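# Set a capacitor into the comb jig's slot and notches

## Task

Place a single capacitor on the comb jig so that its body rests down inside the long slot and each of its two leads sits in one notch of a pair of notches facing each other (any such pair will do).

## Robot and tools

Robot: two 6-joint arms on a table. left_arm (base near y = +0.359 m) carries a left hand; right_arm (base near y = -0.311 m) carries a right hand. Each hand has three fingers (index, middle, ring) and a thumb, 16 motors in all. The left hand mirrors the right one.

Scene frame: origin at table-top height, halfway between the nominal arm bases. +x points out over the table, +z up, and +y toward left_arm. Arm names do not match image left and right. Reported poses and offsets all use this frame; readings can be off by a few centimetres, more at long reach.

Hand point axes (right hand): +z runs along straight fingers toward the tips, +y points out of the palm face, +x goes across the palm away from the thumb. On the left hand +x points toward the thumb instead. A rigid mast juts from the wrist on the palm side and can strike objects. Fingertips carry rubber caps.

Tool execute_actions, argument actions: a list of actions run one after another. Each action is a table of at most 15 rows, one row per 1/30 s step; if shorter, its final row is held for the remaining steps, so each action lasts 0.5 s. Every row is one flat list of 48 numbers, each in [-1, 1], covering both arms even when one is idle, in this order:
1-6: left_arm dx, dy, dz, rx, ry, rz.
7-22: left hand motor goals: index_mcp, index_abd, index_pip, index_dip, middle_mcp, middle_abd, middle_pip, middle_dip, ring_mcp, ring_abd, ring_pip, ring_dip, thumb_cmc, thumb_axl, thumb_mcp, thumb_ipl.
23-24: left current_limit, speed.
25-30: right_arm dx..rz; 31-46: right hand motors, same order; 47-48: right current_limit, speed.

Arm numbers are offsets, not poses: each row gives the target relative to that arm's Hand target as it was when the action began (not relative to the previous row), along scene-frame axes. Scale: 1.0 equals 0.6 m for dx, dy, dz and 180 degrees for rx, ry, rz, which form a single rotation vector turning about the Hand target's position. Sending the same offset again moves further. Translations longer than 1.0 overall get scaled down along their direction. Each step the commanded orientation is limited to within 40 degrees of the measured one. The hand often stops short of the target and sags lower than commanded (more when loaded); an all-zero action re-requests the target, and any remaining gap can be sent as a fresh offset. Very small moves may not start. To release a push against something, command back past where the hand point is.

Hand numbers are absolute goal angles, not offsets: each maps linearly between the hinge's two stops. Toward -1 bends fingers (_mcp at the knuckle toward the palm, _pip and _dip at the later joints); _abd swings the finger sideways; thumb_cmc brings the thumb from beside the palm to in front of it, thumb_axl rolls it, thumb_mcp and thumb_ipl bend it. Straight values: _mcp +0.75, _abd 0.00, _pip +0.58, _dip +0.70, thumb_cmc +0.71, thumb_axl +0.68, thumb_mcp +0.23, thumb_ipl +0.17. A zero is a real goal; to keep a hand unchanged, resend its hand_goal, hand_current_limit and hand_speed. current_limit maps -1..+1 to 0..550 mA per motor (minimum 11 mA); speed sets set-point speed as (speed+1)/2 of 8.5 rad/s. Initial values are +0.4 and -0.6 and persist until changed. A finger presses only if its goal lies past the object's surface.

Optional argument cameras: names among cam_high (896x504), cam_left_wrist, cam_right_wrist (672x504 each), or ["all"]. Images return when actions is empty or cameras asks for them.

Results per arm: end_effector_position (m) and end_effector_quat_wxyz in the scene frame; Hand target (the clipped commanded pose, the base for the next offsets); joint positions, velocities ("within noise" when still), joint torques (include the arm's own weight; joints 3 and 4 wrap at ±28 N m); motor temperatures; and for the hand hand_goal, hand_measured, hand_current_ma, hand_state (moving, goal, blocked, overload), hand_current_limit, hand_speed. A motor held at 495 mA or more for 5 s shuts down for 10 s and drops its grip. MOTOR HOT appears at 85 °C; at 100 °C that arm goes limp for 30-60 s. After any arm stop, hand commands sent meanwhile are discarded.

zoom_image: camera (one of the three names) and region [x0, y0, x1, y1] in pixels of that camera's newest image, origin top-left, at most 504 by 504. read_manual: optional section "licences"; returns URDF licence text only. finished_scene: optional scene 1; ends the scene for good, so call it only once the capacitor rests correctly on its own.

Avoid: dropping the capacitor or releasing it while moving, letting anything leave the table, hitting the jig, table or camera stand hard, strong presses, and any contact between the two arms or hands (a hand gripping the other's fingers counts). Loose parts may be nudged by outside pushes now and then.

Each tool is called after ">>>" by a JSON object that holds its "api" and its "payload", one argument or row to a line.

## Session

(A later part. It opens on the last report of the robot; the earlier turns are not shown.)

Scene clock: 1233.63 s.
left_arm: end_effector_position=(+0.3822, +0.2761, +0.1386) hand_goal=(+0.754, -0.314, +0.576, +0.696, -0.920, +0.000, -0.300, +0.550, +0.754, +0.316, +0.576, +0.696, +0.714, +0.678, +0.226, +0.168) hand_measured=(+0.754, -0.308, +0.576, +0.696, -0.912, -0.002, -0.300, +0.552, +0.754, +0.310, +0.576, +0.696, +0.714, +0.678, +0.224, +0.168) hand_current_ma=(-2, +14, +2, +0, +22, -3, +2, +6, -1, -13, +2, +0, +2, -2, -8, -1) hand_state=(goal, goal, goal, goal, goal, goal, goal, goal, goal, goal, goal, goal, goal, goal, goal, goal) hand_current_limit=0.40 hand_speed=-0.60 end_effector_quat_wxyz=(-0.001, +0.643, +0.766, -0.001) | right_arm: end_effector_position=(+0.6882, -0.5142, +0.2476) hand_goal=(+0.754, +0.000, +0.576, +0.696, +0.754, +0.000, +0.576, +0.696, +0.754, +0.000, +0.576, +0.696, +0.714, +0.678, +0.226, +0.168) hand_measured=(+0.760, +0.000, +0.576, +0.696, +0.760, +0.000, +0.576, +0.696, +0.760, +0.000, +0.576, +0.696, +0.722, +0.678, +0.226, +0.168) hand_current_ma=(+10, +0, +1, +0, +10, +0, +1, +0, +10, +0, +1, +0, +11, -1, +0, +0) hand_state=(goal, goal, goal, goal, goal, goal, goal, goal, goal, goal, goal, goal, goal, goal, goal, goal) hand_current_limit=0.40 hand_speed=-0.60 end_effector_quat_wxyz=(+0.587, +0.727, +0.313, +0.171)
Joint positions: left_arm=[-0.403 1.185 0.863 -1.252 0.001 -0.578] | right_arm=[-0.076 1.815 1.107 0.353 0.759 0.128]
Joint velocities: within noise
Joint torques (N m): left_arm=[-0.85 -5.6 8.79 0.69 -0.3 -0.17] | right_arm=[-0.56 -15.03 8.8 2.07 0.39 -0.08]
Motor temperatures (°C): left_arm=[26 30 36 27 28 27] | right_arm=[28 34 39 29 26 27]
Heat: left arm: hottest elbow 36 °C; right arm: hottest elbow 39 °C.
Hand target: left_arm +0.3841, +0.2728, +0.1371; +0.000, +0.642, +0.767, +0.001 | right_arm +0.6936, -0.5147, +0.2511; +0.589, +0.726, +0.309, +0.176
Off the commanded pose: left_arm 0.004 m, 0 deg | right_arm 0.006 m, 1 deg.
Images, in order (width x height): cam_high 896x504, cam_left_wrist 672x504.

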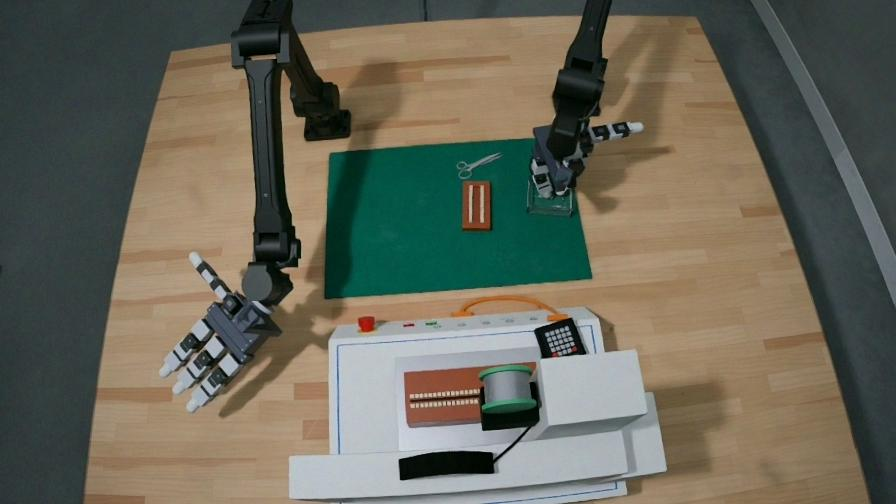

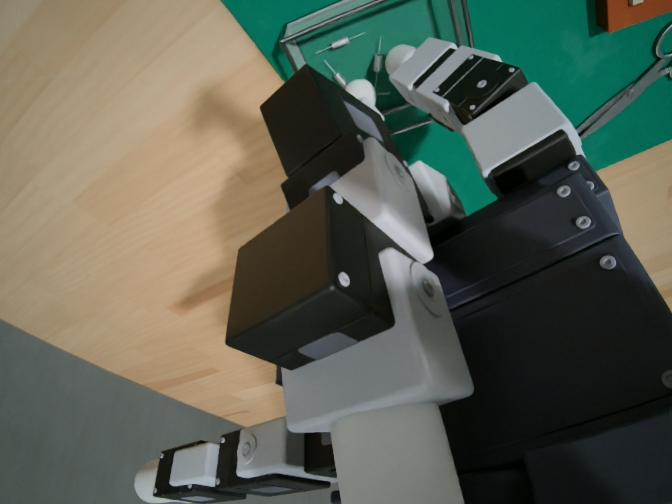

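>>> {"api": "execute_actions", "payload": {
  "actions": [
    [[0,0,-0.00833,0,0,0,0.754,-0.315,0.576,0.696,-0.92,0,-0.3,0.55,0.754,0.315,0.576,0.696,0.714,0.678,0.226,0.168,0.4,-0.6,0,0,0,0,0,0,0.754,0,0.576,0.696,0.754,0,0.576,0.696,0.754,0,0.576,0.696,0.714,0.678,0.226,0.168,0.4,-0.6]],
    [[0,0,-0.00833,0,0,0,0.754,-0.33,0.576,0.696,-0.92,0,-0.3,0.55,0.754,0.33,0.576,0.696,0.714,0.678,0.226,0.168,0.4,-0.6,0,0,0,0,0,0,0.754,0,0.576,0.696,0.754,0,0.576,0.696,0.754,0,0.576,0.696,0.714,0.678,0.226,0.168,0.4,-0.6]]
  ],
  "cameras": ["cam_left_wrist","cam_high"]
}}

>>> {"api": "zoom_image", "payload": {
  "camera": "cam_left_wrist",
  "region": [290, 0, 450, 110]
}}

Scene clock: 1336.73 s.
left_arm: end_effector_position=(+0.3826, +0.2759, +0.1294) hand_goal=(+0.754, -0.330, +0.576, +0.696, -0.920, +0.000, -0.300, +0.550, +0.754, +0.330, +0.576, +0.696, +0.714, +0.678, +0.226, +0.168) hand_measured=(+0.754, -0.324, +0.576, +0.696, -0.912, -0.002, -0.300, +0.552, +0.754, +0.324, +0.576, +0.696, +0.714, +0.678, +0.224, +0.168) hand_current_ma=(-2, +16, +2, +0, +22, -3, +2, +6, -1, -15, +2, +0, +2, -2, -8, -1) hand_state=(goal, goal, goal, goal, goal, goal, goal, goal, goal, goal, goal, goal, goal, goal, goal, goal) hand_current_limit=0.40 hand_speed=-0.60 end_effector_quat_wxyz=(+0.000, +0.643, +0.766, +0.000) | right_arm: end_effector_position=(+0.6882, -0.5142, +0.2476) hand_goal=(+0.754, +0.000, +0.576, +0.696, +0.754, +0.000, +0.576, +0.696, +0.754, +0.000, +0.576, +0.696, +0.714, +0.678, +0.226, +0.168) hand_measured=(+0.760, +0.000, +0.576, +0.696, +0.760, +0.000, +0.576, +0.696, +0.760, +0.000, +0.576, +0.696, +0.722, +0.678, +0.226, +0.168) hand_current_ma=(+10, +0, +1, +0, +10, +0, +1, +0, +10, +0, +1, +0, +11, -1, +0, +0) hand_state=(goal, goal, goal, goal, goal, goal, goal, goal, goal, goal, goal, goal, goal, goal, goal, goal) hand_current_limit=0.40 hand_speed=-0.60 end_effector_quat_wxyz=(+0.587, +0.727, +0.313, +0.171)
Joint positions: left_arm=[-0.403 1.194 0.845 -1.222 0.001 -0.578] | right_arm=[-0.076 1.815 1.107 0.353 0.759 0.128]
Joint torques (N m): left_arm=[-0.85 -5.66 8.64 0.69 -0.3 -0.17] | right_arm=[-0.97 -15.03 8.73 2.04 0.39 -0.1]
Heat: left arm: hottest elbow 36 °C; right arm: hottest elbow 39 °C.
Hand target: left_arm +0.3841, +0.2728, +0.1272; +0.000, +0.642, +0.767, +0.001 | right_arm +0.6936, -0.5147, +0.2511; +0.589, +0.726, +0.309, +0.176
Off the commanded pose: left_arm 0.004 m, 0 deg | right_arm 0.006 m, 1 deg.
Images, in order (width x height): cam_high 896x504, cam_left_wrist 672x504.

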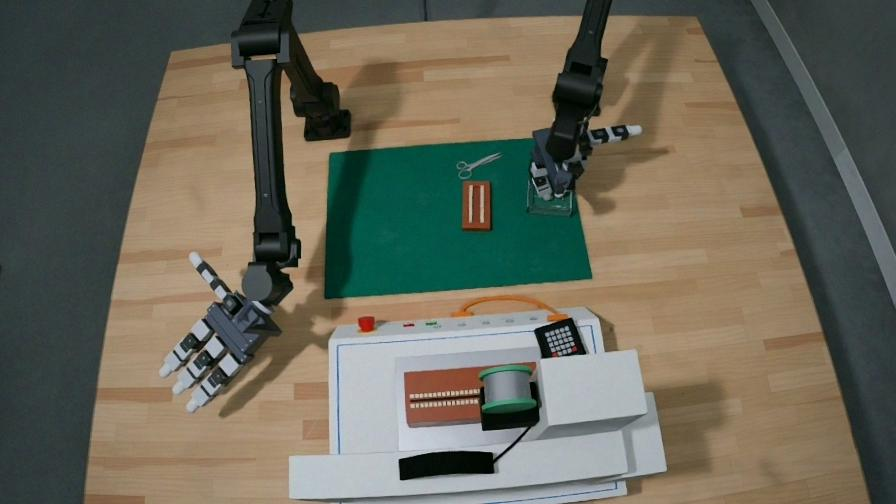

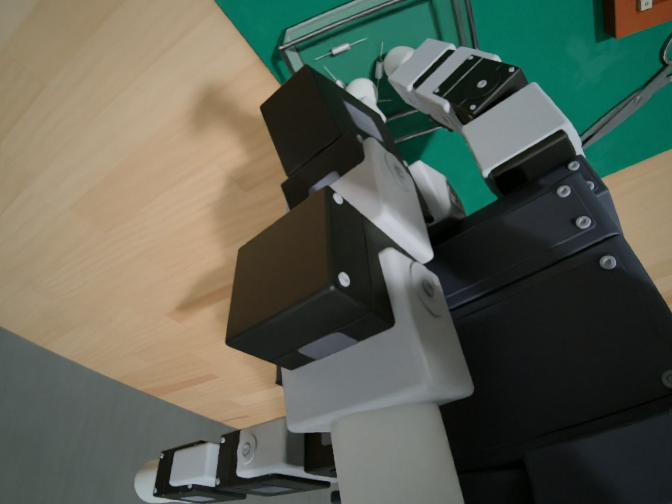

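Scaled by 3.150 from the camera's 672x504 image, which has a finer 960x720 frame.

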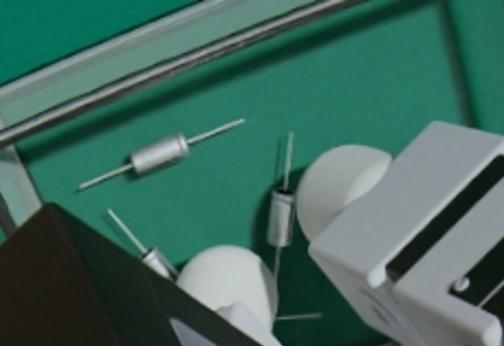

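>>> {"api": "execute_actions", "payload": {
  "actions": [
    [[0,0,-0.00833,0,0,0,0.754,-0.33,0.576,0.696,-0.92,0,-0.3,0.55,0.754,0.33,0.576,0.696,0.714,0.678,0.226,0.168,0.4,-0.6,0,0,0,0,0,0,0.754,0,0.576,0.696,0.754,0,0.576,0.696,0.754,0,0.576,0.696,0.714,0.678,0.226,0.168,0.4,-0.6]],
    [[0,0,-0.005,0,0,0,0.754,-0.33,0.576,0.696,-0.92,0,-0.3,0.55,0.754,0.33,0.576,0.696,0.714,0.678,0.226,0.168,0.4,-0.6,0,0,0,0,0,0,0.754,0,0.576,0.696,0.754,0,0.576,0.696,0.754,0,0.576,0.696,0.714,0.678,0.226,0.168,0.4,-0.6]]
  ],
  "cameras": ["cam_left_wrist"]
}}

>>> {"api": "zoom_image", "payload": {
  "camera": "cam_left_wrist",
  "region": [290, 0, 450, 110]
}}

Scene clock: 1352.87 s.
left_arm: end_effector_position=(+0.3827, +0.2759, +0.1216) hand_goal=(+0.754, -0.330, +0.576, +0.696, -0.920, +0.000, -0.300, +0.550, +0.754, +0.330, +0.576, +0.696, +0.714, +0.678, +0.226, +0.168) hand_measured=(+0.754, -0.324, +0.576, +0.696, -0.912, -0.002, -0.300, +0.552, +0.754, +0.324, +0.576, +0.696, +0.714, +0.678, +0.224, +0.168) hand_current_ma=(-2, +16, +2, +0, +22, -3, +2, +6, -1, -15, +2, +0, +2, -2, -8, -1) hand_state=(goal, goal, goal, goal, goal, goal, goal, goal, goal, goal, goal, goal, goal, goal, goal, goal) hand_current_limit=0.40 hand_speed=-0.60 end_effector_quat_wxyz=(+0.000, +0.643, +0.766, +0.000) | right_arm: end_effector_position=(+0.6882, -0.5142, +0.2476) hand_goal=(+0.754, +0.000, +0.576, +0.696, +0.754, +0.000, +0.576, +0.696, +0.754, +0.000, +0.576, +0.696, +0.714, +0.678, +0.226, +0.168) hand_measured=(+0.760, +0.000, +0.576, +0.696, +0.760, +0.000, +0.576, +0.696, +0.760, +0.000, +0.576, +0.696, +0.722, +0.678, +0.226, +0.168) hand_current_ma=(+10, +0, +1, +0, +10, +0, +1, +0, +10, +0, +1, +0, +11, -1, +0, +0) hand_state=(goal, goal, goal, goal, goal, goal, goal, goal, goal, goal, goal, goal, goal, goal, goal, goal) hand_current_limit=0.40 hand_speed=-0.60 end_effector_quat_wxyz=(+0.587, +0.727, +0.313, +0.171)
Joint positions: left_arm=[-0.403 1.202 0.829 -1.198 0.001 -0.578] | right_arm=[-0.076 1.815 1.107 0.353 0.759 0.128]
Joint torques (N m): left_arm=[-0.79 -5.6 8.57 0.68 -0.3 -0.16] | right_arm=[-0.56 -15.27 8.72 2.1 0.39 -0.1]
Heat: left arm: hottest elbow 36 °C; right arm: hottest elbow 39 °C.
Hand target: left_arm +0.3841, +0.2728, +0.1192; +0.000, +0.642, +0.767, +0.001 | right_arm +0.6936, -0.5147, +0.2511; +0.589, +0.726, +0.309, +0.176
Off the commanded pose: left_arm 0.004 m, 0 deg | right_arm 0.006 m, 1 deg.
Images, in order (width x height): cam_left_wrist 672x504.

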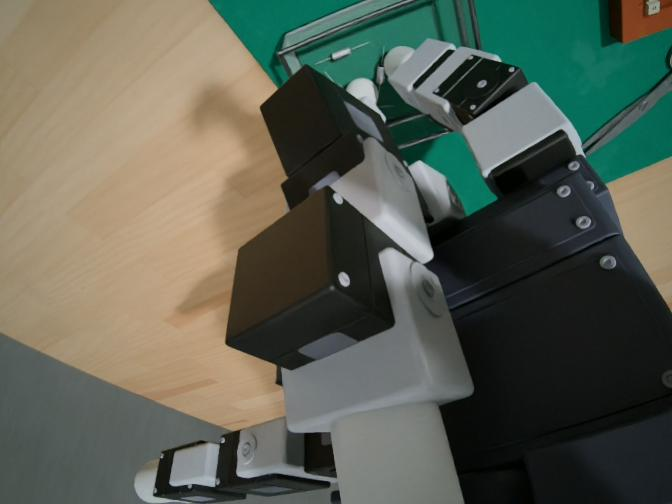

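Scaled by 3.150 from the camera's 672x504 image, which has a finer 960x720 frame.

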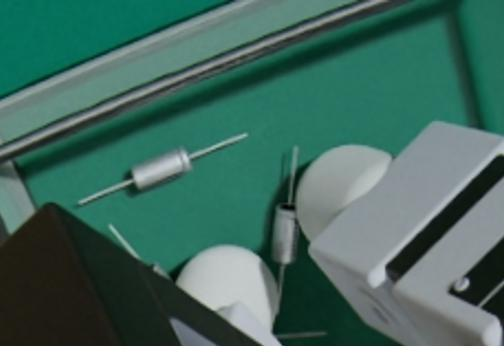

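>>> {"api": "execute_actions", "payload": {
  "actions": [
    [[0,0,-0.0025,0,0,0,0.754,-0.33,0.576,0.696,-0.92,0,-0.3,0.55,0.754,0.33,0.576,0.696,0.714,0.678,0.226,0.168,0.4,-0.6,0,0,0,0,0,0,0.754,0,0.576,0.696,0.754,0,0.576,0.696,0.754,0,0.576,0.696,0.714,0.678,0.226,0.168,0.4,-0.6]]
  ]
}}

>>> {"api": "zoom_image", "payload": {
  "camera": "cam_left_wrist",
  "region": [290, 0, 450, 110]
}}

Scene clock: 1368.13 s.
left_arm: end_effector_position=(+0.3837, +0.2755, +0.1214) hand_goal=(+0.754, -0.330, +0.576, +0.696, -0.920, +0.000, -0.300, +0.550, +0.754, +0.330, +0.576, +0.696, +0.714, +0.678, +0.226, +0.168) hand_measured=(+0.754, -0.324, +0.576, +0.696, -0.912, -0.002, -0.300, +0.552, +0.754, +0.324, +0.576, +0.696, +0.714, +0.678, +0.224, +0.168) hand_current_ma=(-2, +16, +2, +0, +22, -3, +2, +6, -1, -15, +2, +0, +2, -2, -8, -1) hand_state=(goal, goal, goal, goal, goal, goal, goal, goal, goal, goal, goal, goal, goal, goal, goal, goal) hand_current_limit=0.40 hand_speed=-0.60 end_effector_quat_wxyz=(+0.002, +0.643, +0.766, +0.000) | right_arm: end_effector_position=(+0.6882, -0.5142, +0.2476) hand_goal=(+0.754, +0.000, +0.576, +0.696, +0.754, +0.000, +0.576, +0.696, +0.754, +0.000, +0.576, +0.696, +0.714, +0.678, +0.226, +0.168) hand_measured=(+0.760, +0.000, +0.576, +0.696, +0.760, +0.000, +0.576, +0.696, +0.760, +0.000, +0.576, +0.696, +0.722, +0.678, +0.226, +0.168) hand_current_ma=(+10, +0, +1, +0, +10, +0, +1, +0, +10, +0, +1, +0, +11, -1, +0, +0) hand_state=(goal, goal, goal, goal, goal, goal, goal, goal, goal, goal, goal, goal, goal, goal, goal, goal) hand_current_limit=0.40 hand_speed=-0.60 end_effector_quat_wxyz=(+0.587, +0.727, +0.313, +0.171)
Joint positions: left_arm=[-0.403 1.203 0.829 -1.193 0.001 -0.578] | right_arm=[-0.076 1.815 1.107 0.353 0.759 0.128]
Joint torques (N m): left_arm=[-0.85 -5.54 8.34 0.7 -0.3 -0.17] | right_arm=[-0.79 -14.97 8.61 2.13 0.37 -0.08]
Heat: left arm: hottest elbow 36 °C; right arm: hottest elbow 39 °C.
Hand target: left_arm +0.3841, +0.2728, +0.1177; +0.000, +0.642, +0.767, +0.001 | right_arm +0.6936, -0.5147, +0.2511; +0.589, +0.726, +0.309, +0.176
Off the commanded pose: left_arm 0.005 m, 0 deg | right_arm 0.006 m, 1 deg.

Scaled by 3.150 from the camera's 672x504 image, which has a finer 960x720 frame.
This view is cut from an older image: the scene may have changed since it was taken.

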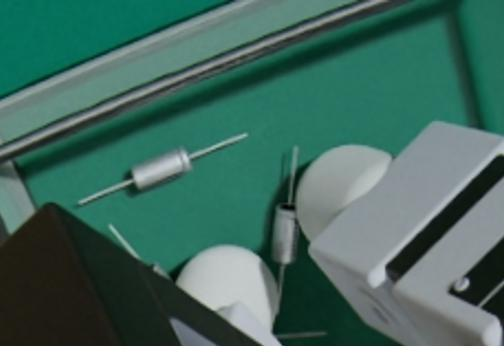

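>>> {"api": "execute_actions", "payload": {
  "actions": [
    [[0.00683,-0.01933,0.00167,0,0,-0.05,0.754,-0.33,0.576,0.696,-0.92,0,-0.3,0.55,0.754,0.33,0.576,0.696,0.714,0.678,0.226,0.168,0.4,-0.6,0,0,0,0,0,0,0.754,0,0.576,0.696,0.754,0,0.576,0.696,0.754,0,0.576,0.696,0.714,0.678,0.226,0.168,0.4,-0.6]],
    [[0.00367,-0.02017,0,0,0,-0.05,0.754,-0.33,0.576,0.696,-0.92,0,-0.3,0.55,0.754,0.33,0.576,0.696,0.714,0.678,0.226,0.168,0.4,-0.6,0,0,0,0,0,0,0.754,0,0.576,0.696,0.754,0,0.576,0.696,0.754,0,0.576,0.696,0.714,0.678,0.226,0.168,0.4,-0.6]]
  ],
  "cameras": ["cam_left_wrist"]
}}

>>> {"api": "zoom_image", "payload": {
  "camera": "cam_left_wrist",
  "region": [290, 0, 450, 110]
}}

Scene clock: 1409.73 s.
left_arm: end_effector_position=(+0.3909, +0.2519, +0.1211) hand_goal=(+0.754, -0.330, +0.576, +0.696, -0.920, +0.000, -0.300, +0.550, +0.754, +0.330, +0.576, +0.696, +0.714, +0.678, +0.226, +0.168) hand_measured=(+0.766, -0.326, +0.586, +0.700, -0.912, -0.002, -0.300, +0.552, +0.746, +0.332, +0.572, +0.694, +0.716, +0.678, +0.224, +0.168) hand_current_ma=(+42, +9, +32, +13, +22, -3, +2, +6, -28, +3, -12, -3, +2, -2, -8, -1) hand_state=(goal, goal, goal, goal, goal, goal, goal, goal, goal, goal, goal, goal, goal, goal, goal, goal) hand_current_limit=0.40 hand_speed=-0.60 end_effector_quat_wxyz=(+0.000, +0.748, +0.664, +0.002) | right_arm: end_effector_position=(+0.6882, -0.5142, +0.2476) hand_goal=(+0.754, +0.000, +0.576, +0.696, +0.754, +0.000, +0.576, +0.696, +0.754, +0.000, +0.576, +0.696, +0.714, +0.678, +0.226, +0.168) hand_measured=(+0.760, +0.000, +0.576, +0.696, +0.760, +0.000, +0.576, +0.696, +0.760, +0.000, +0.576, +0.696, +0.722, +0.678, +0.226, +0.168) hand_current_ma=(+10, +0, +1, +0, +10, +0, +1, +0, +10, +0, +1, +0, +11, -1, +0, +0) hand_state=(goal, goal, goal, goal, goal, goal, goal, goal, goal, goal, goal, goal, goal, goal, goal, goal) hand_current_limit=0.40 hand_speed=-0.60 end_effector_quat_wxyz=(+0.587, +0.727, +0.313, +0.171)
Joint positions: left_arm=[-0.403 1.203 0.828 -1.193 -0.005 -0.284] | right_arm=[-0.076 1.815 1.107 0.353 0.759 0.128]
Joint torques (N m): left_arm=[-0.38 -6.3 8.18 0.58 -0.07 0.02] | right_arm=[-0.91 -15.44 8.83 2.07 0.38 -0.09]
Heat: left arm: hottest elbow 36 °C; right arm: hottest elbow 39 °C.
Hand target: left_arm +0.3904, +0.2492, +0.1186; +0.000, +0.754, +0.657, +0.001 | right_arm +0.6936, -0.5147, +0.2511; +0.589, +0.726, +0.309, +0.176
Off the commanded pose: left_arm 0.004 m, 1 deg | right_arm 0.006 m, 1 deg.
Images, in order (width x height): cam_left_wrist 672x504.

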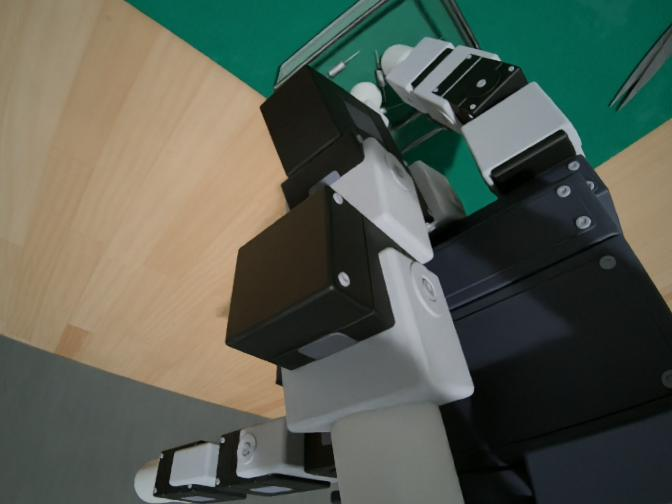

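Scaled by 3.150 from the camera's 672x504 image, which has a finer 960x720 frame.

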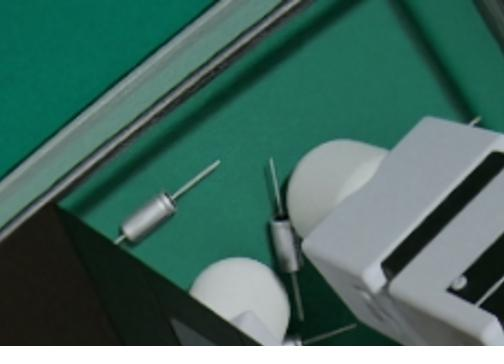

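>>> {"api": "execute_actions", "payload": {
  "actions": [
    [[-0.00133,-0.02367,0.0005,0,0,-0.06,0.754,-0.33,0.576,0.696,-0.92,0,-0.3,0.55,0.754,0.33,0.576,0.696,0.714,0.678,0.226,0.168,0.4,-0.6,0,0,0,0,0,0,0.754,0,0.576,0.696,0.754,0,0.576,0.696,0.754,0,0.576,0.696,0.714,0.678,0.226,0.168,0.4,-0.6]],
    [[-0.00567,-0.02333,0,0,0,-0.06,0.754,-0.33,0.576,0.696,-0.92,0,-0.3,0.55,0.754,0.33,0.576,0.696,0.714,0.678,0.226,0.168,0.4,-0.6,0,0,0,0,0,0,0.754,0,0.576,0.696,0.754,0,0.576,0.696,0.754,0,0.576,0.696,0.714,0.678,0.226,0.168,0.4,-0.6]]
  ],
  "cameras": ["cam_left_wrist"]
}}

>>> {"api": "zoom_image", "payload": {
  "camera": "cam_left_wrist",
  "region": [290, 0, 450, 110]
}}

Scene clock: 1441.03 s.
left_arm: end_effector_position=(+0.3873, +0.2198, +0.1206) hand_goal=(+0.754, -0.330, +0.576, +0.696, -0.920, +0.000, -0.300, +0.550, +0.754, +0.330, +0.576, +0.696, +0.714, +0.678, +0.226, +0.168) hand_measured=(+0.774, -0.330, +0.592, +0.704, -0.912, -0.002, -0.300, +0.552, +0.736, +0.340, +0.566, +0.692, +0.716, +0.678, +0.224, +0.168) hand_current_ma=(+69, -1, +54, +24, +22, -3, +2, +6, -62, +28, -32, -12, +2, -2, -8, -1) hand_state=(goal, goal, goal, goal, goal, goal, goal, goal, goal, goal, goal, goal, goal, goal, goal, goal) hand_current_limit=0.40 hand_speed=-0.60 end_effector_quat_wxyz=(-0.002, +0.862, +0.507, +0.004) | right_arm: end_effector_position=(+0.6882, -0.5142, +0.2476) hand_goal=(+0.754, +0.000, +0.576, +0.696, +0.754, +0.000, +0.576, +0.696, +0.754, +0.000, +0.576, +0.696, +0.714, +0.678, +0.226, +0.168) hand_measured=(+0.760, +0.000, +0.576, +0.696, +0.760, +0.000, +0.576, +0.696, +0.760, +0.000, +0.576, +0.696, +0.722, +0.678, +0.226, +0.168) hand_current_ma=(+10, +0, +1, +0, +10, +0, +1, +0, +10, +0, +1, +0, +11, -1, +0, +0) hand_state=(goal, goal, goal, goal, goal, goal, goal, goal, goal, goal, goal, goal, goal, goal, goal, goal) hand_current_limit=0.40 hand_speed=-0.60 end_effector_quat_wxyz=(+0.587, +0.727, +0.313, +0.171)
Joint positions: left_arm=[-0.402 1.197 0.822 -1.193 -0.008 0.104] | right_arm=[-0.076 1.815 1.107 0.353 0.759 0.128]
Joint torques (N m): left_arm=[0.32 -6.59 8.05 0.53 0.15 0.04] | right_arm=[-0.73 -15.27 8.76 2.11 0.37 -0.08]
Heat: left arm: hottest elbow 36 °C; right arm: hottest elbow 39 °C.
Hand target: left_arm +0.3862, +0.2210, +0.1189; +0.000, +0.864, +0.504, +0.001 | right_arm +0.6936, -0.5147, +0.2511; +0.589, +0.726, +0.309, +0.176
Off the commanded pose: left_arm 0.002 m, 1 deg | right_arm 0.006 m, 1 deg.
Images, in order (width x height): cam_left_wrist 672x504.

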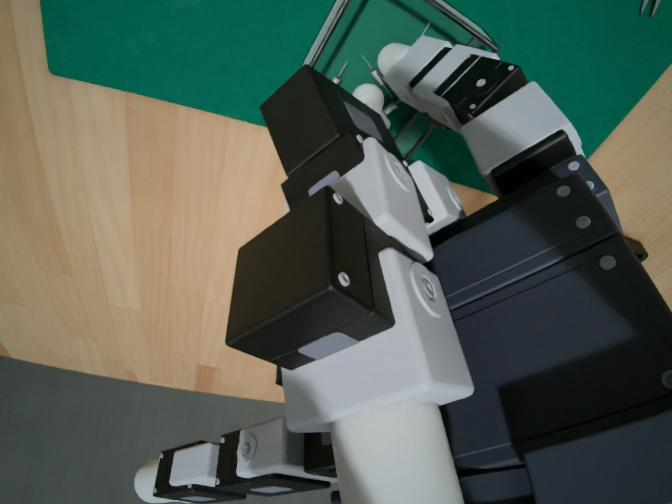

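Scaled by 3.150 from the camera's 672x504 image, which has a finer 960x720 frame.

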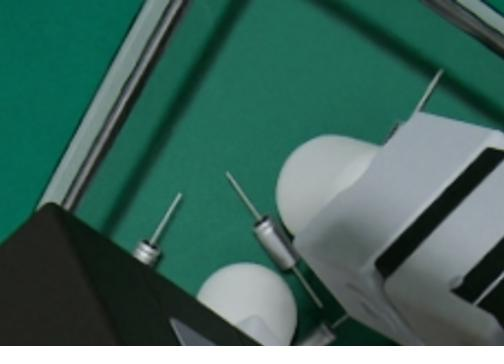

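>>> {"api": "execute_actions", "payload": {
  "actions": [
    [[-0.0003,0.0045,0.003,0,0,0,0.754,-0.33,0.576,0.696,-0.92,0,-0.3,0.55,0.754,0.33,0.576,0.696,0.714,0.678,0.226,0.168,0.4,-0.6,0,0,0,0,0,0,0.754,0,0.576,0.696,0.754,0,0.576,0.696,0.754,0,0.576,0.696,0.714,0.678,0.226,0.168,0.4,-0.6]]
  ],
  "cameras": ["cam_left_wrist"]
}}

>>> {"api": "zoom_image", "payload": {
  "camera": "cam_left_wrist",
  "region": [290, 0, 450, 110]
}}

Scene clock: 1465.57 s.
left_arm: end_effector_position=(+0.3879, +0.2209, +0.1207) hand_goal=(+0.754, -0.330, +0.576, +0.696, -0.920, +0.000, -0.300, +0.550, +0.754, +0.330, +0.576, +0.696, +0.714, +0.678, +0.226, +0.168) hand_measured=(+0.774, -0.332, +0.592, +0.704, -0.912, -0.002, -0.300, +0.552, +0.736, +0.340, +0.566, +0.692, +0.716, +0.678, +0.224, +0.168) hand_current_ma=(+69, -4, +54, +24, +22, -3, +2, +6, -62, +28, -32, -12, +2, -2, -8, -1) hand_state=(goal, goal, goal, goal, goal, goal, goal, goal, goal, goal, goal, goal, goal, goal, goal, goal) hand_current_limit=0.40 hand_speed=-0.60 end_effector_quat_wxyz=(-0.001, +0.863, +0.506, +0.003) | right_arm: end_effector_position=(+0.6882, -0.5142, +0.2476) hand_goal=(+0.754, +0.000, +0.576, +0.696, +0.754, +0.000, +0.576, +0.696, +0.754, +0.000, +0.576, +0.696, +0.714, +0.678, +0.226, +0.168) hand_measured=(+0.760, +0.000, +0.576, +0.696, +0.760, +0.000, +0.576, +0.696, +0.760, +0.000, +0.576, +0.696, +0.722, +0.678, +0.226, +0.168) hand_current_ma=(+10, +0, +1, +0, +10, +0, +1, +0, +10, +0, +1, +0, +11, -1, +0, +0) hand_state=(goal, goal, goal, goal, goal, goal, goal, goal, goal, goal, goal, goal, goal, goal, goal, goal) hand_current_limit=0.40 hand_speed=-0.60 end_effector_quat_wxyz=(+0.587, +0.727, +0.313, +0.171)
Joint positions: left_arm=[-0.395 1.197 0.822 -1.193 -0.005 0.114] | right_arm=[-0.076 1.815 1.107 0.353 0.759 0.128]
Joint torques (N m): left_arm=[0.44 -7.06 8.1 0.28 0.05 0.05] | right_arm=[-1.03 -14.97 8.83 2.11 0.4 -0.1]
Heat: left arm: hottest elbow 36 °C; right arm: hottest elbow 39 °C.
Hand target: left_arm +0.3860, +0.2236, +0.1207; +0.000, +0.864, +0.504, +0.001 | right_arm +0.6936, -0.5147, +0.2511; +0.589, +0.726, +0.309, +0.176
Off the commanded pose: left_arm 0.003 m, 0 deg | right_arm 0.006 m, 1 deg.
Images, in order (width x height): cam_left_wrist 672x504.

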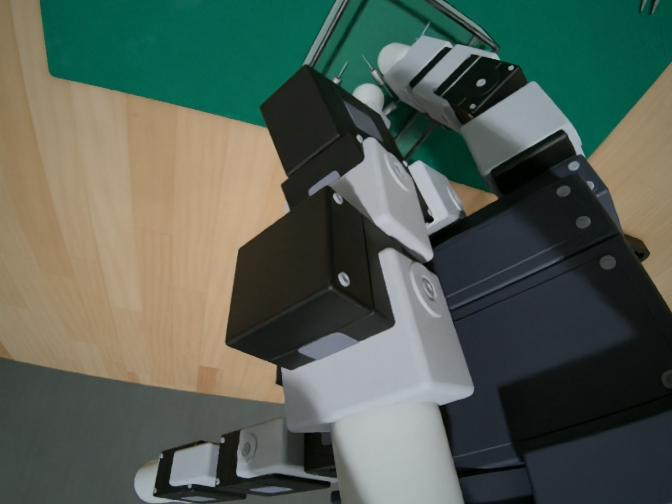

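Scaled by 3.150 from the camera's 672x504 image, which has a finer 960x720 frame.

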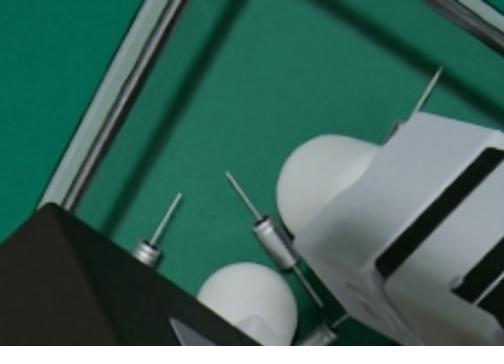

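>>> {"api": "execute_actions", "payload": {
  "actions": [
    [[-0.001,0.002,0.0035,0,0,0,0.754,-0.33,0.576,0.696,-0.92,0,-0.3,0.55,0.754,0.33,0.576,0.696,0.714,0.678,0.226,0.168,0.4,-0.6,0,0,0,0,0,0,0.754,0,0.576,0.696,0.754,0,0.576,0.696,0.754,0,0.576,0.696,0.714,0.678,0.226,0.168,0.4,-0.6]]
  ],
  "cameras": ["cam_left_wrist"]
}}

>>> {"api": "zoom_image", "payload": {
  "camera": "cam_left_wrist",
  "region": [290, 0, 450, 110]
}}

Scene clock: 1474.87 s.
left_arm: end_effector_position=(+0.3875, +0.2215, +0.1209) hand_goal=(+0.754, -0.330, +0.576, +0.696, -0.920, +0.000, -0.300, +0.550, +0.754, +0.330, +0.576, +0.696, +0.714, +0.678, +0.226, +0.168) hand_measured=(+0.760, -0.332, +0.584, +0.702, -0.912, -0.002, -0.300, +0.552, +0.736, +0.338, +0.566, +0.692, +0.716, +0.678, +0.224, +0.168) hand_current_ma=(+22, -4, +25, +18, +22, -3, +2, +6, -61, +20, -32, -12, +2, -2, -8, -1) hand_state=(goal, goal, goal, goal, goal, goal, goal, goal, goal, goal, goal, goal, goal, goal, goal, goal) hand_current_limit=0.40 hand_speed=-0.60 end_effector_quat_wxyz=(-0.001, +0.863, +0.505, +0.002) | right_arm: end_effector_position=(+0.6882, -0.5142, +0.2476) hand_goal=(+0.754, +0.000, +0.576, +0.696, +0.754, +0.000, +0.576, +0.696, +0.754, +0.000, +0.576, +0.696, +0.714, +0.678, +0.226, +0.168) hand_measured=(+0.760, +0.000, +0.576, +0.696, +0.760, +0.000, +0.576, +0.696, +0.760, +0.000, +0.576, +0.696, +0.722, +0.678, +0.226, +0.168) hand_current_ma=(+10, +0, +1, +0, +10, +0, +1, +0, +10, +0, +1, +0, +11, -1, +0, +0) hand_state=(goal, goal, goal, goal, goal, goal, goal, goal, goal, goal, goal, goal, goal, goal, goal, goal) hand_current_limit=0.40 hand_speed=-0.60 end_effector_quat_wxyz=(+0.587, +0.727, +0.313, +0.171)
Joint positions: left_arm=[-0.393 1.196 0.822 -1.196 -0.005 0.118] | right_arm=[-0.076 1.815 1.107 0.353 0.759 0.128]
Joint torques (N m): left_arm=[0.5 -7.36 8.24 0.09 0.01 0.04] | right_arm=[-0.85 -14.68 8.75 2.11 0.38 -0.1]
Heat: left arm: hottest elbow 36 °C; right arm: hottest elbow 39 °C.
Hand target: left_arm +0.3853, +0.2248, +0.1229; +0.000, +0.864, +0.504, +0.001 | right_arm +0.6936, -0.5147, +0.2511; +0.589, +0.726, +0.309, +0.176
Off the commanded pose: left_arm 0.004 m, 0 deg | right_arm 0.006 m, 1 deg.
Images, in order (width x height): cam_left_wrist 672x504.

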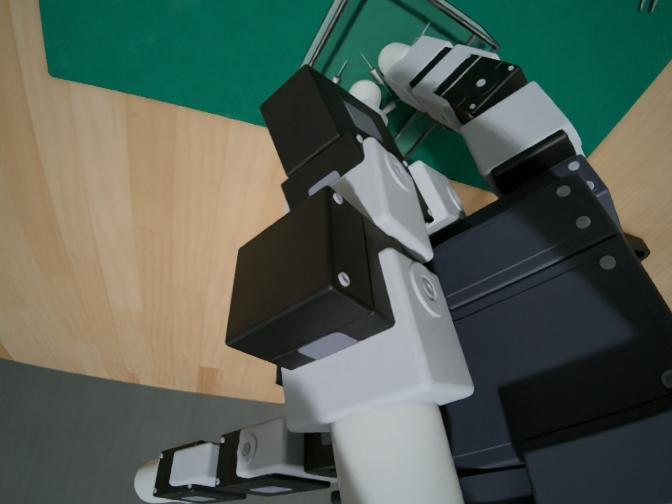

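Scaled by 3.150 from the camera's 672x504 image, which has a finer 960x720 frame.

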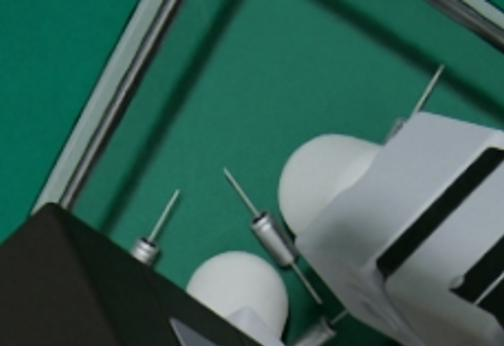

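>>> {"api": "execute_actions", "payload": {
  "actions": [
    [[0.001,0.0055,0.0025,0,0,0,0.754,-0.33,0.576,0.696,-0.92,0,-0.3,0.55,0.754,0.33,0.576,0.696,0.714,0.678,0.226,0.168,0.4,-0.6,0,0,0,0,0,0,0.754,0,0.576,0.696,0.754,0,0.576,0.696,0.754,0,0.576,0.696,0.714,0.678,0.226,0.168,0.4,-0.6]]
  ],
  "cameras": ["cam_left_wrist"]
}}

>>> {"api": "zoom_image", "payload": {
  "camera": "cam_left_wrist",
  "region": [290, 0, 450, 110]
}}

Scene clock: 1500.37 s.
left_arm: end_effector_position=(+0.3876, +0.2248, +0.1210) hand_goal=(+0.754, -0.330, +0.576, +0.696, -0.920, +0.000, -0.300, +0.550, +0.754, +0.330, +0.576, +0.696, +0.714, +0.678, +0.226, +0.168) hand_measured=(+0.756, -0.332, +0.578, +0.698, -0.912, -0.002, -0.300, +0.552, +0.746, +0.332, +0.570, +0.692, +0.716, +0.678, +0.224, +0.168) hand_current_ma=(+3, -3, +7, +8, +22, -3, +2, +6, -24, +2, -15, -10, +2, -2, -8, -1) hand_state=(goal, goal, goal, goal, goal, goal, goal, goal, goal, goal, goal, goal, goal, goal, goal, goal) hand_current_limit=0.40 hand_speed=-0.60 end_effector_quat_wxyz=(-0.002, +0.863, +0.505, +0.001) | right_arm: end_effector_position=(+0.6882, -0.5142, +0.2476) hand_goal=(+0.754, +0.000, +0.576, +0.696, +0.754, +0.000, +0.576, +0.696, +0.754, +0.000, +0.576, +0.696, +0.714, +0.678, +0.226, +0.168) hand_measured=(+0.760, +0.000, +0.576, +0.696, +0.760, +0.000, +0.576, +0.696, +0.760, +0.000, +0.576, +0.696, +0.722, +0.678, +0.226, +0.168) hand_current_ma=(+10, +0, +1, +0, +10, +0, +1, +0, +10, +0, +1, +0, +11, -1, +0, +0) hand_state=(goal, goal, goal, goal, goal, goal, goal, goal, goal, goal, goal, goal, goal, goal, goal, goal) hand_current_limit=0.40 hand_speed=-0.60 end_effector_quat_wxyz=(+0.587, +0.727, +0.313, +0.171)
Joint positions: left_arm=[-0.382 1.194 0.822 -1.201 -0.003 0.13] | right_arm=[-0.076 1.815 1.107 0.353 0.759 0.128]
Joint torques (N m): left_arm=[0.56 -7.47 8.36 0.12 -0.03 0.04] | right_arm=[-1.03 -14.51 8.7 2.26 0.41 -0.1]
Heat: left arm: hottest elbow 37 °C; right arm: hottest elbow 39 °C.
Hand target: left_arm +0.3860, +0.2282, +0.1243; +0.000, +0.864, +0.504, +0.001 | right_arm +0.6936, -0.5147, +0.2511; +0.589, +0.726, +0.309, +0.176
Off the commanded pose: left_arm 0.005 m, 0 deg | right_arm 0.006 m, 1 deg.
Images, in order (width x height): cam_left_wrist 672x504.

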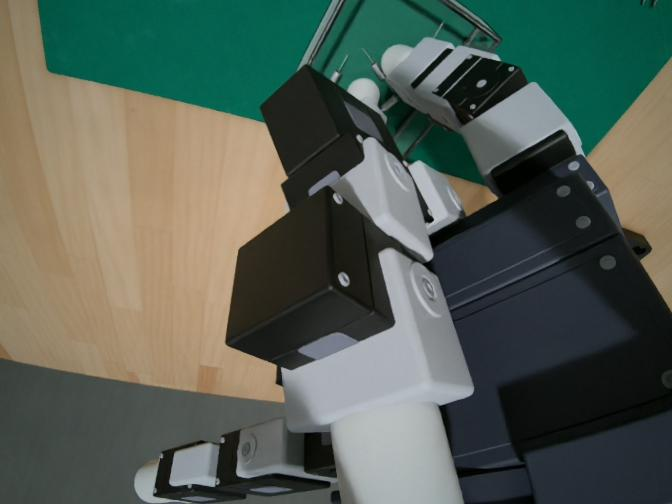

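Scaled by 3.150 from the camera's 672x504 image, which has a finer 960x720 frame.

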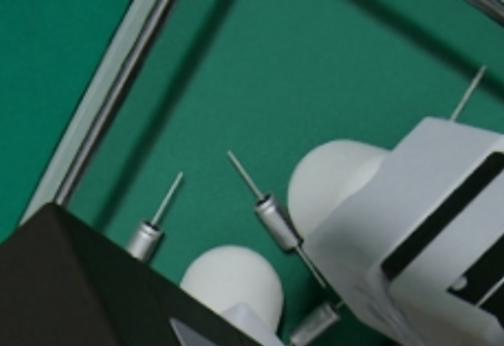

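>>> {"api": "execute_actions", "payload": {
  "actions": [
    [[0.001,0,-0.00833,0,0,0,0.754,-0.36,0.576,0.696,-0.92,0,-0.3,0.55,0.754,0.36,0.576,0.696,0.714,0.678,0.226,0.168,0.4,-0.6,0,0,0,0,0,0,0.754,0,0.576,0.696,0.754,0,0.576,0.696,0.754,0,0.576,0.696,0.714,0.678,0.226,0.168,0.4,-0.6]],
    [[0.001,0,-0.003,0,0,0,0.754,-0.36,0.576,0.696,-0.92,0,-0.3,0.55,0.754,0.36,0.576,0.696,0.714,0.678,0.226,0.168,0.4,-0.6,0,0,0,0,0,0,0.754,0,0.576,0.696,0.754,0,0.576,0.696,0.754,0,0.576,0.696,0.714,0.678,0.226,0.168,0.4,-0.6]]
  ],
  "cameras": ["cam_left_wrist"]
}}

>>> {"api": "zoom_image", "payload": {
  "camera": "cam_left_wrist",
  "region": [290, 0, 450, 110]
}}

Scene clock: 1522.43 s.
left_arm: end_effector_position=(+0.3863, +0.2249, +0.1195) hand_goal=(+0.754, -0.360, +0.576, +0.696, -0.920, +0.000, -0.300, +0.550, +0.754, +0.360, +0.576, +0.696, +0.714, +0.678, +0.226, +0.168) hand_measured=(+0.756, -0.354, +0.578, +0.698, -0.912, -0.002, -0.300, +0.552, +0.748, +0.358, +0.572, +0.692, +0.716, +0.678, +0.224, +0.168) hand_current_ma=(+4, +17, +5, +7, +22, -3, +2, +6, -22, -6, -13, -8, +2, -2, -8, -1) hand_state=(goal, goal, goal, goal, goal, goal, goal, goal, goal, goal, goal, goal, goal, goal, goal, goal) hand_current_limit=0.40 hand_speed=-0.60 end_effector_quat_wxyz=(-0.002, +0.864, +0.504, +0.000) | right_arm: end_effector_position=(+0.6882, -0.5142, +0.2476) hand_goal=(+0.754, +0.000, +0.576, +0.696, +0.754, +0.000, +0.576, +0.696, +0.754, +0.000, +0.576, +0.696, +0.714, +0.678, +0.226, +0.168) hand_measured=(+0.760, +0.000, +0.576, +0.696, +0.760, +0.000, +0.576, +0.696, +0.760, +0.000, +0.576, +0.696, +0.722, +0.678, +0.226, +0.168) hand_current_ma=(+10, +0, +1, +0, +10, +0, +1, +0, +10, +0, +1, +0, +11, -1, +0, +0) hand_state=(goal, goal, goal, goal, goal, goal, goal, goal, goal, goal, goal, goal, goal, goal, goal, goal) hand_current_limit=0.40 hand_speed=-0.60 end_effector_quat_wxyz=(+0.587, +0.727, +0.313, +0.171)
Joint positions: left_arm=[-0.382 1.193 0.818 -1.199 -0.002 0.132] | right_arm=[-0.076 1.815 1.107 0.353 0.759 0.128]
Joint torques (N m): left_arm=[0.56 -6.48 7.83 0.84 -0.09 0.04] | right_arm=[-0.79 -15.09 8.79 2.11 0.4 -0.09]
Heat: left arm: hottest elbow 37 °C; right arm: hottest elbow 39 °C.
Hand target: left_arm +0.3872, +0.2281, +0.1176; +0.000, +0.864, +0.504, +0.001 | right_arm +0.6936, -0.5147, +0.2511; +0.589, +0.726, +0.309, +0.176
Off the commanded pose: left_arm 0.004 m, 0 deg | right_arm 0.006 m, 1 deg.
Images, in order (width x height): cam_left_wrist 672x504.

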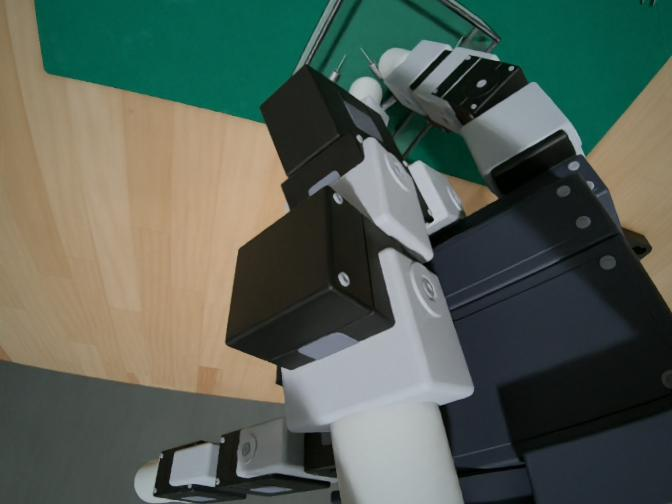

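Scaled by 3.150 from the camera's 672x504 image, which has a finer 960x720 frame.

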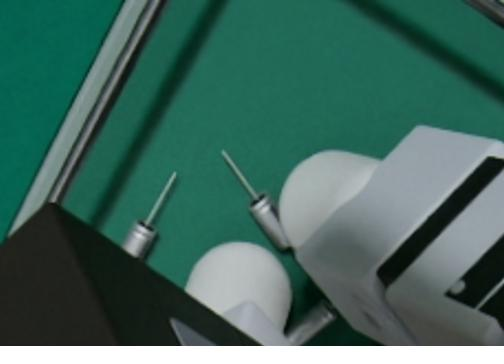

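>>> {"api": "execute_actions", "payload": {
  "actions": [
    [[0.001,0,-0.001,0,0,0,0.754,-0.385,0.576,0.696,-0.92,0,-0.3,0.55,0.754,0.385,0.576,0.696,0.714,0.678,0.226,0.168,0.4,-0.6,0,0,0,0,0,0,0.754,0,0.576,0.696,0.754,0,0.576,0.696,0.754,0,0.576,0.696,0.714,0.678,0.226,0.168,0.4,-0.6]]
  ],
  "cameras": ["cam_left_wrist"]
}}

>>> {"api": "zoom_image", "payload": {
  "camera": "cam_left_wrist",
  "region": [290, 0, 450, 110]
}}

Scene clock: 1539.50 s.
left_arm: end_effector_position=(+0.3860, +0.2241, +0.1190) hand_goal=(+0.754, -0.384, +0.576, +0.696, -0.920, +0.000, -0.300, +0.550, +0.754, +0.386, +0.576, +0.696, +0.714, +0.678, +0.226, +0.168) hand_measured=(+0.756, -0.376, +0.578, +0.698, -0.912, -0.002, -0.300, +0.552, +0.748, +0.372, +0.572, +0.692, +0.714, +0.678, +0.224, +0.168) hand_current_ma=(+3, +19, +5, +7, +22, -3, +2, +6, -19, -41, -12, -8, +2, -2, -8, -1) hand_state=(goal, goal, goal, goal, goal, goal, goal, goal, goal, goal, goal, goal, goal, goal, goal, goal) hand_current_limit=0.40 hand_speed=-0.60 end_effector_quat_wxyz=(-0.001, +0.864, +0.503, -0.002) | right_arm: end_effector_position=(+0.6882, -0.5142, +0.2476) hand_goal=(+0.754, +0.000, +0.576, +0.696, +0.754, +0.000, +0.576, +0.696, +0.754, +0.000, +0.576, +0.696, +0.714, +0.678, +0.226, +0.168) hand_measured=(+0.760, +0.000, +0.576, +0.696, +0.760, +0.000, +0.576, +0.696, +0.760, +0.000, +0.576, +0.696, +0.722, +0.678, +0.226, +0.168) hand_current_ma=(+10, +0, +1, +0, +10, +0, +1, +0, +10, +0, +1, +0, +11, -1, +0, +0) hand_state=(goal, goal, goal, goal, goal, goal, goal, goal, goal, goal, goal, goal, goal, goal, goal, goal) hand_current_limit=0.40 hand_speed=-0.60 end_effector_quat_wxyz=(+0.587, +0.727, +0.313, +0.171)
Joint positions: left_arm=[-0.382 1.193 0.816 -1.197 0.002 0.133] | right_arm=[-0.076 1.815 1.107 0.353 0.759 0.128]
Joint torques (N m): left_arm=[0.67 -6.36 7.97 0.84 -0.26 0.03] | right_arm=[-0.85 -15.27 8.76 2.07 0.38 -0.08]
Heat: left arm: hottest elbow 36 °C; right arm: hottest elbow 39 °C.
Hand target: left_arm +0.3878, +0.2281, +0.1170; +0.000, +0.864, +0.504, +0.001 | right_arm +0.6936, -0.5147, +0.2511; +0.589, +0.726, +0.309, +0.176
Off the commanded pose: left_arm 0.005 m, 0 deg | right_arm 0.006 m, 1 deg.
Images, in order (width x height): cam_left_wrist 672x504.

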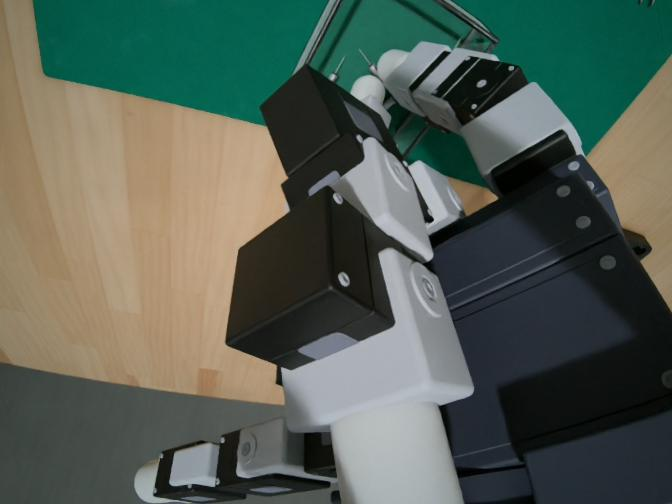

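Scaled by 3.150 from the camera's 672x504 image, which has a finer 960x720 frame.

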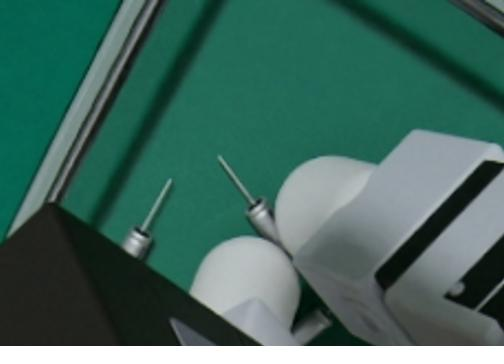

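>>> {"api": "execute_actions", "payload": {
  "actions": [
    [[0,0,-0.0005,0,0,0,0.754,-0.41,0.576,0.696,-0.92,0,-0.3,0.55,0.754,0.41,0.576,0.696,0.714,0.678,0.226,0.168,0.4,-0.6,0,0,0,0,0,0,0.754,0,0.576,0.696,0.754,0,0.576,0.696,0.754,0,0.576,0.696,0.714,0.678,0.226,0.168,0.4,-0.6]]
  ],
  "cameras": ["cam_left_wrist"]
}}

>>> {"api": "zoom_image", "payload": {
  "camera": "cam_left_wrist",
  "region": [290, 0, 450, 110]
}}

Scene clock: 1550.13 s.
left_arm: end_effector_position=(+0.3859, +0.2240, +0.1190) hand_goal=(+0.754, -0.410, +0.576, +0.696, -0.920, +0.000, -0.300, +0.550, +0.754, +0.410, +0.576, +0.696, +0.714, +0.678, +0.226, +0.168) hand_measured=(+0.756, -0.390, +0.578, +0.698, -0.912, -0.002, -0.300, +0.552, +0.748, +0.376, +0.572, +0.692, +0.714, +0.678, +0.224, +0.168) hand_current_ma=(+3, +58, +5, +7, +22, -3, +2, +6, -19, -110, -12, -8, +2, -2, -8, -1) hand_state=(goal, goal, goal, goal, goal, goal, goal, goal, goal, blocked, goal, goal, goal, goal, goal, goal) hand_current_limit=0.40 hand_speed=-0.60 end_effector_quat_wxyz=(+0.000, +0.864, +0.503, -0.002) | right_arm: end_effector_position=(+0.6882, -0.5142, +0.2476) hand_goal=(+0.754, +0.000, +0.576, +0.696, +0.754, +0.000, +0.576, +0.696, +0.754, +0.000, +0.576, +0.696, +0.714, +0.678, +0.226, +0.168) hand_measured=(+0.760, +0.000, +0.576, +0.696, +0.760, +0.000, +0.576, +0.696, +0.760, +0.000, +0.576, +0.696, +0.722, +0.678, +0.226, +0.168) hand_current_ma=(+10, +0, +1, +0, +10, +0, +1, +0, +10, +0, +1, +0, +11, -1, +0, +0) hand_state=(goal, goal, goal, goal, goal, goal, goal, goal, goal, goal, goal, goal, goal, goal, goal, goal) hand_current_limit=0.40 hand_speed=-0.60 end_effector_quat_wxyz=(+0.587, +0.727, +0.313, +0.171)
Joint positions: left_arm=[-0.382 1.193 0.816 -1.197 0.003 0.133] | right_arm=[-0.076 1.815 1.107 0.353 0.759 0.128]
Joint torques (N m): left_arm=[0.62 -6.3 7.92 0.85 -0.28 0.02] | right_arm=[-0.85 -15.44 8.81 2.14 0.42 -0.1]
Heat: left arm: hottest elbow 36 °C; right arm: hottest elbow 39 °C.
Hand target: left_arm +0.3878, +0.2281, +0.1167; +0.000, +0.864, +0.504, +0.001 | right_arm +0.6936, -0.5147, +0.2511; +0.589, +0.726, +0.309, +0.176
Off the commanded pose: left_arm 0.005 m, 0 deg | right_arm 0.006 m, 1 deg.
Images, in order (width x height): cam_left_wrist 672x504.

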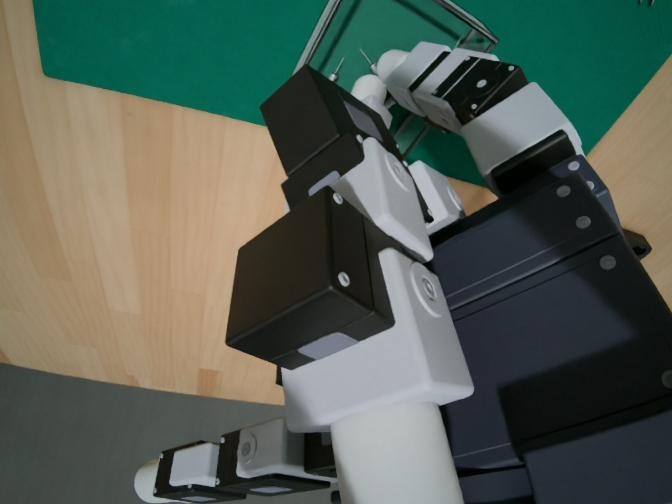

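Scaled by 3.150 from the camera's 672x504 image, which has a finer 960x720 frame.

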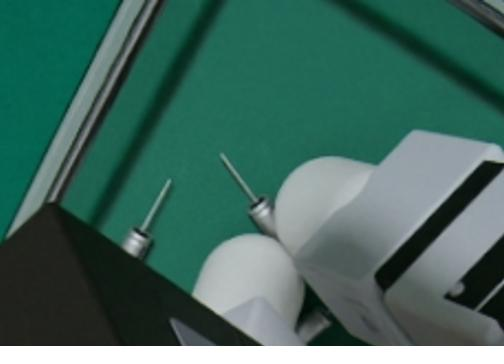

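>>> {"api": "execute_actions", "payload": {
  "actions": [
    [[0,0,0,0,0,0,0.754,-0.44,0.576,0.696,-0.92,0,-0.3,0.55,0.754,0.44,0.576,0.696,0.714,0.678,0.226,0.168,0.4,-0.6,0,0,0,0,0,0,0.754,0,0.576,0.696,0.754,0,0.576,0.696,0.754,0,0.576,0.696,0.714,0.678,0.226,0.168,0.4,-0.6]],
    [[0,0,0,0,0,0,0.754,-0.48,0.576,0.696,-0.92,0,-0.3,0.55,0.754,0.48,0.576,0.696,0.714,0.678,0.226,0.168,0.4,-0.6,0,0,0,0,0,0,0.754,0,0.576,0.696,0.754,0,0.576,0.696,0.754,0,0.576,0.696,0.714,0.678,0.226,0.168,0.4,-0.6]]
  ],
  "cameras": ["cam_left_wrist"]
}}

>>> {"api": "zoom_image", "payload": {
  "camera": "cam_left_wrist",
  "region": [290, 0, 450, 110]
}}

Scene clock: 1562.63 s.
left_arm: end_effector_position=(+0.3861, +0.2242, +0.1190) hand_goal=(+0.754, -0.480, +0.576, +0.696, -0.920, +0.000, -0.300, +0.550, +0.754, +0.480, +0.576, +0.696, +0.714, +0.678, +0.226, +0.168) hand_measured=(+0.756, -0.394, +0.578, +0.698, -0.912, -0.002, -0.300, +0.552, +0.748, +0.382, +0.572, +0.692, +0.714, +0.678, +0.224, +0.168) hand_current_ma=(+4, +307, +5, +7, +22, -3, +2, +6, -18, -359, -11, -8, +2, -2, -8, -1) hand_state=(goal, blocked, goal, goal, goal, goal, goal, goal, goal, blocked, goal, goal, goal, goal, goal, goal) hand_current_limit=0.40 hand_speed=-0.60 end_effector_quat_wxyz=(+0.000, +0.864, +0.504, -0.002) | right_arm: end_effector_position=(+0.6882, -0.5142, +0.2476) hand_goal=(+0.754, +0.000, +0.576, +0.696, +0.754, +0.000, +0.576, +0.696, +0.754, +0.000, +0.576, +0.696, +0.714, +0.678, +0.226, +0.168) hand_measured=(+0.760, +0.000, +0.576, +0.696, +0.760, +0.000, +0.576, +0.696, +0.760, +0.000, +0.576, +0.696, +0.722, +0.678, +0.226, +0.168) hand_current_ma=(+10, +0, +1, +0, +10, +0, +1, +0, +10, +0, +1, +0, +11, -1, +0, +0) hand_state=(goal, goal, goal, goal, goal, goal, goal, goal, goal, goal, goal, goal, goal, goal, goal, goal) hand_current_limit=0.40 hand_speed=-0.60 end_effector_quat_wxyz=(+0.587, +0.727, +0.313, +0.171)
Joint positions: left_arm=[-0.382 1.193 0.816 -1.196 0.002 0.133] | right_arm=[-0.076 1.815 1.107 0.353 0.759 0.128]
Joint torques (N m): left_arm=[0.62 -6.3 7.92 0.85 -0.28 0.02] | right_arm=[-0.73 -14.86 8.85 2.18 0.37 -0.08]
Heat: left arm: hottest elbow 36 °C; right arm: hottest elbow 39 °C.
Hand target: left_arm +0.3879, +0.2281, +0.1168; +0.000, +0.864, +0.504, +0.001 | right_arm +0.6936, -0.5147, +0.2511; +0.589, +0.726, +0.309, +0.176
Off the commanded pose: left_arm 0.005 m, 0 deg | right_arm 0.006 m, 1 deg.
Images, in order (width x height): cam_left_wrist 672x504.

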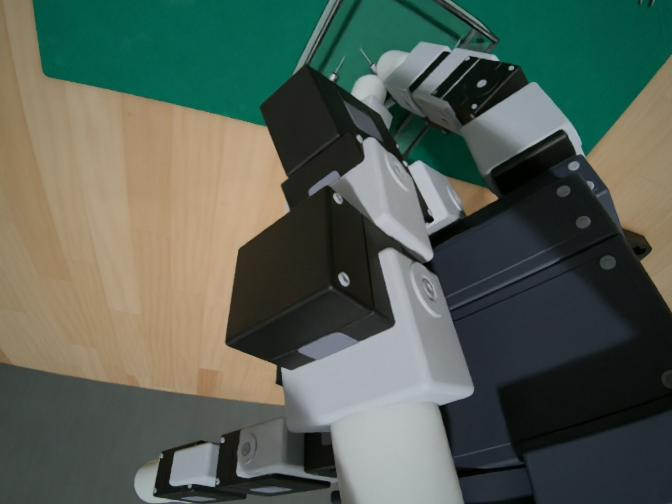

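Scaled by 3.150 from the camera's 672x504 image, which has a finer 960x720 frame.

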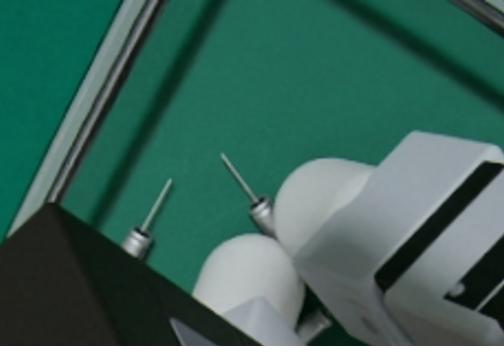

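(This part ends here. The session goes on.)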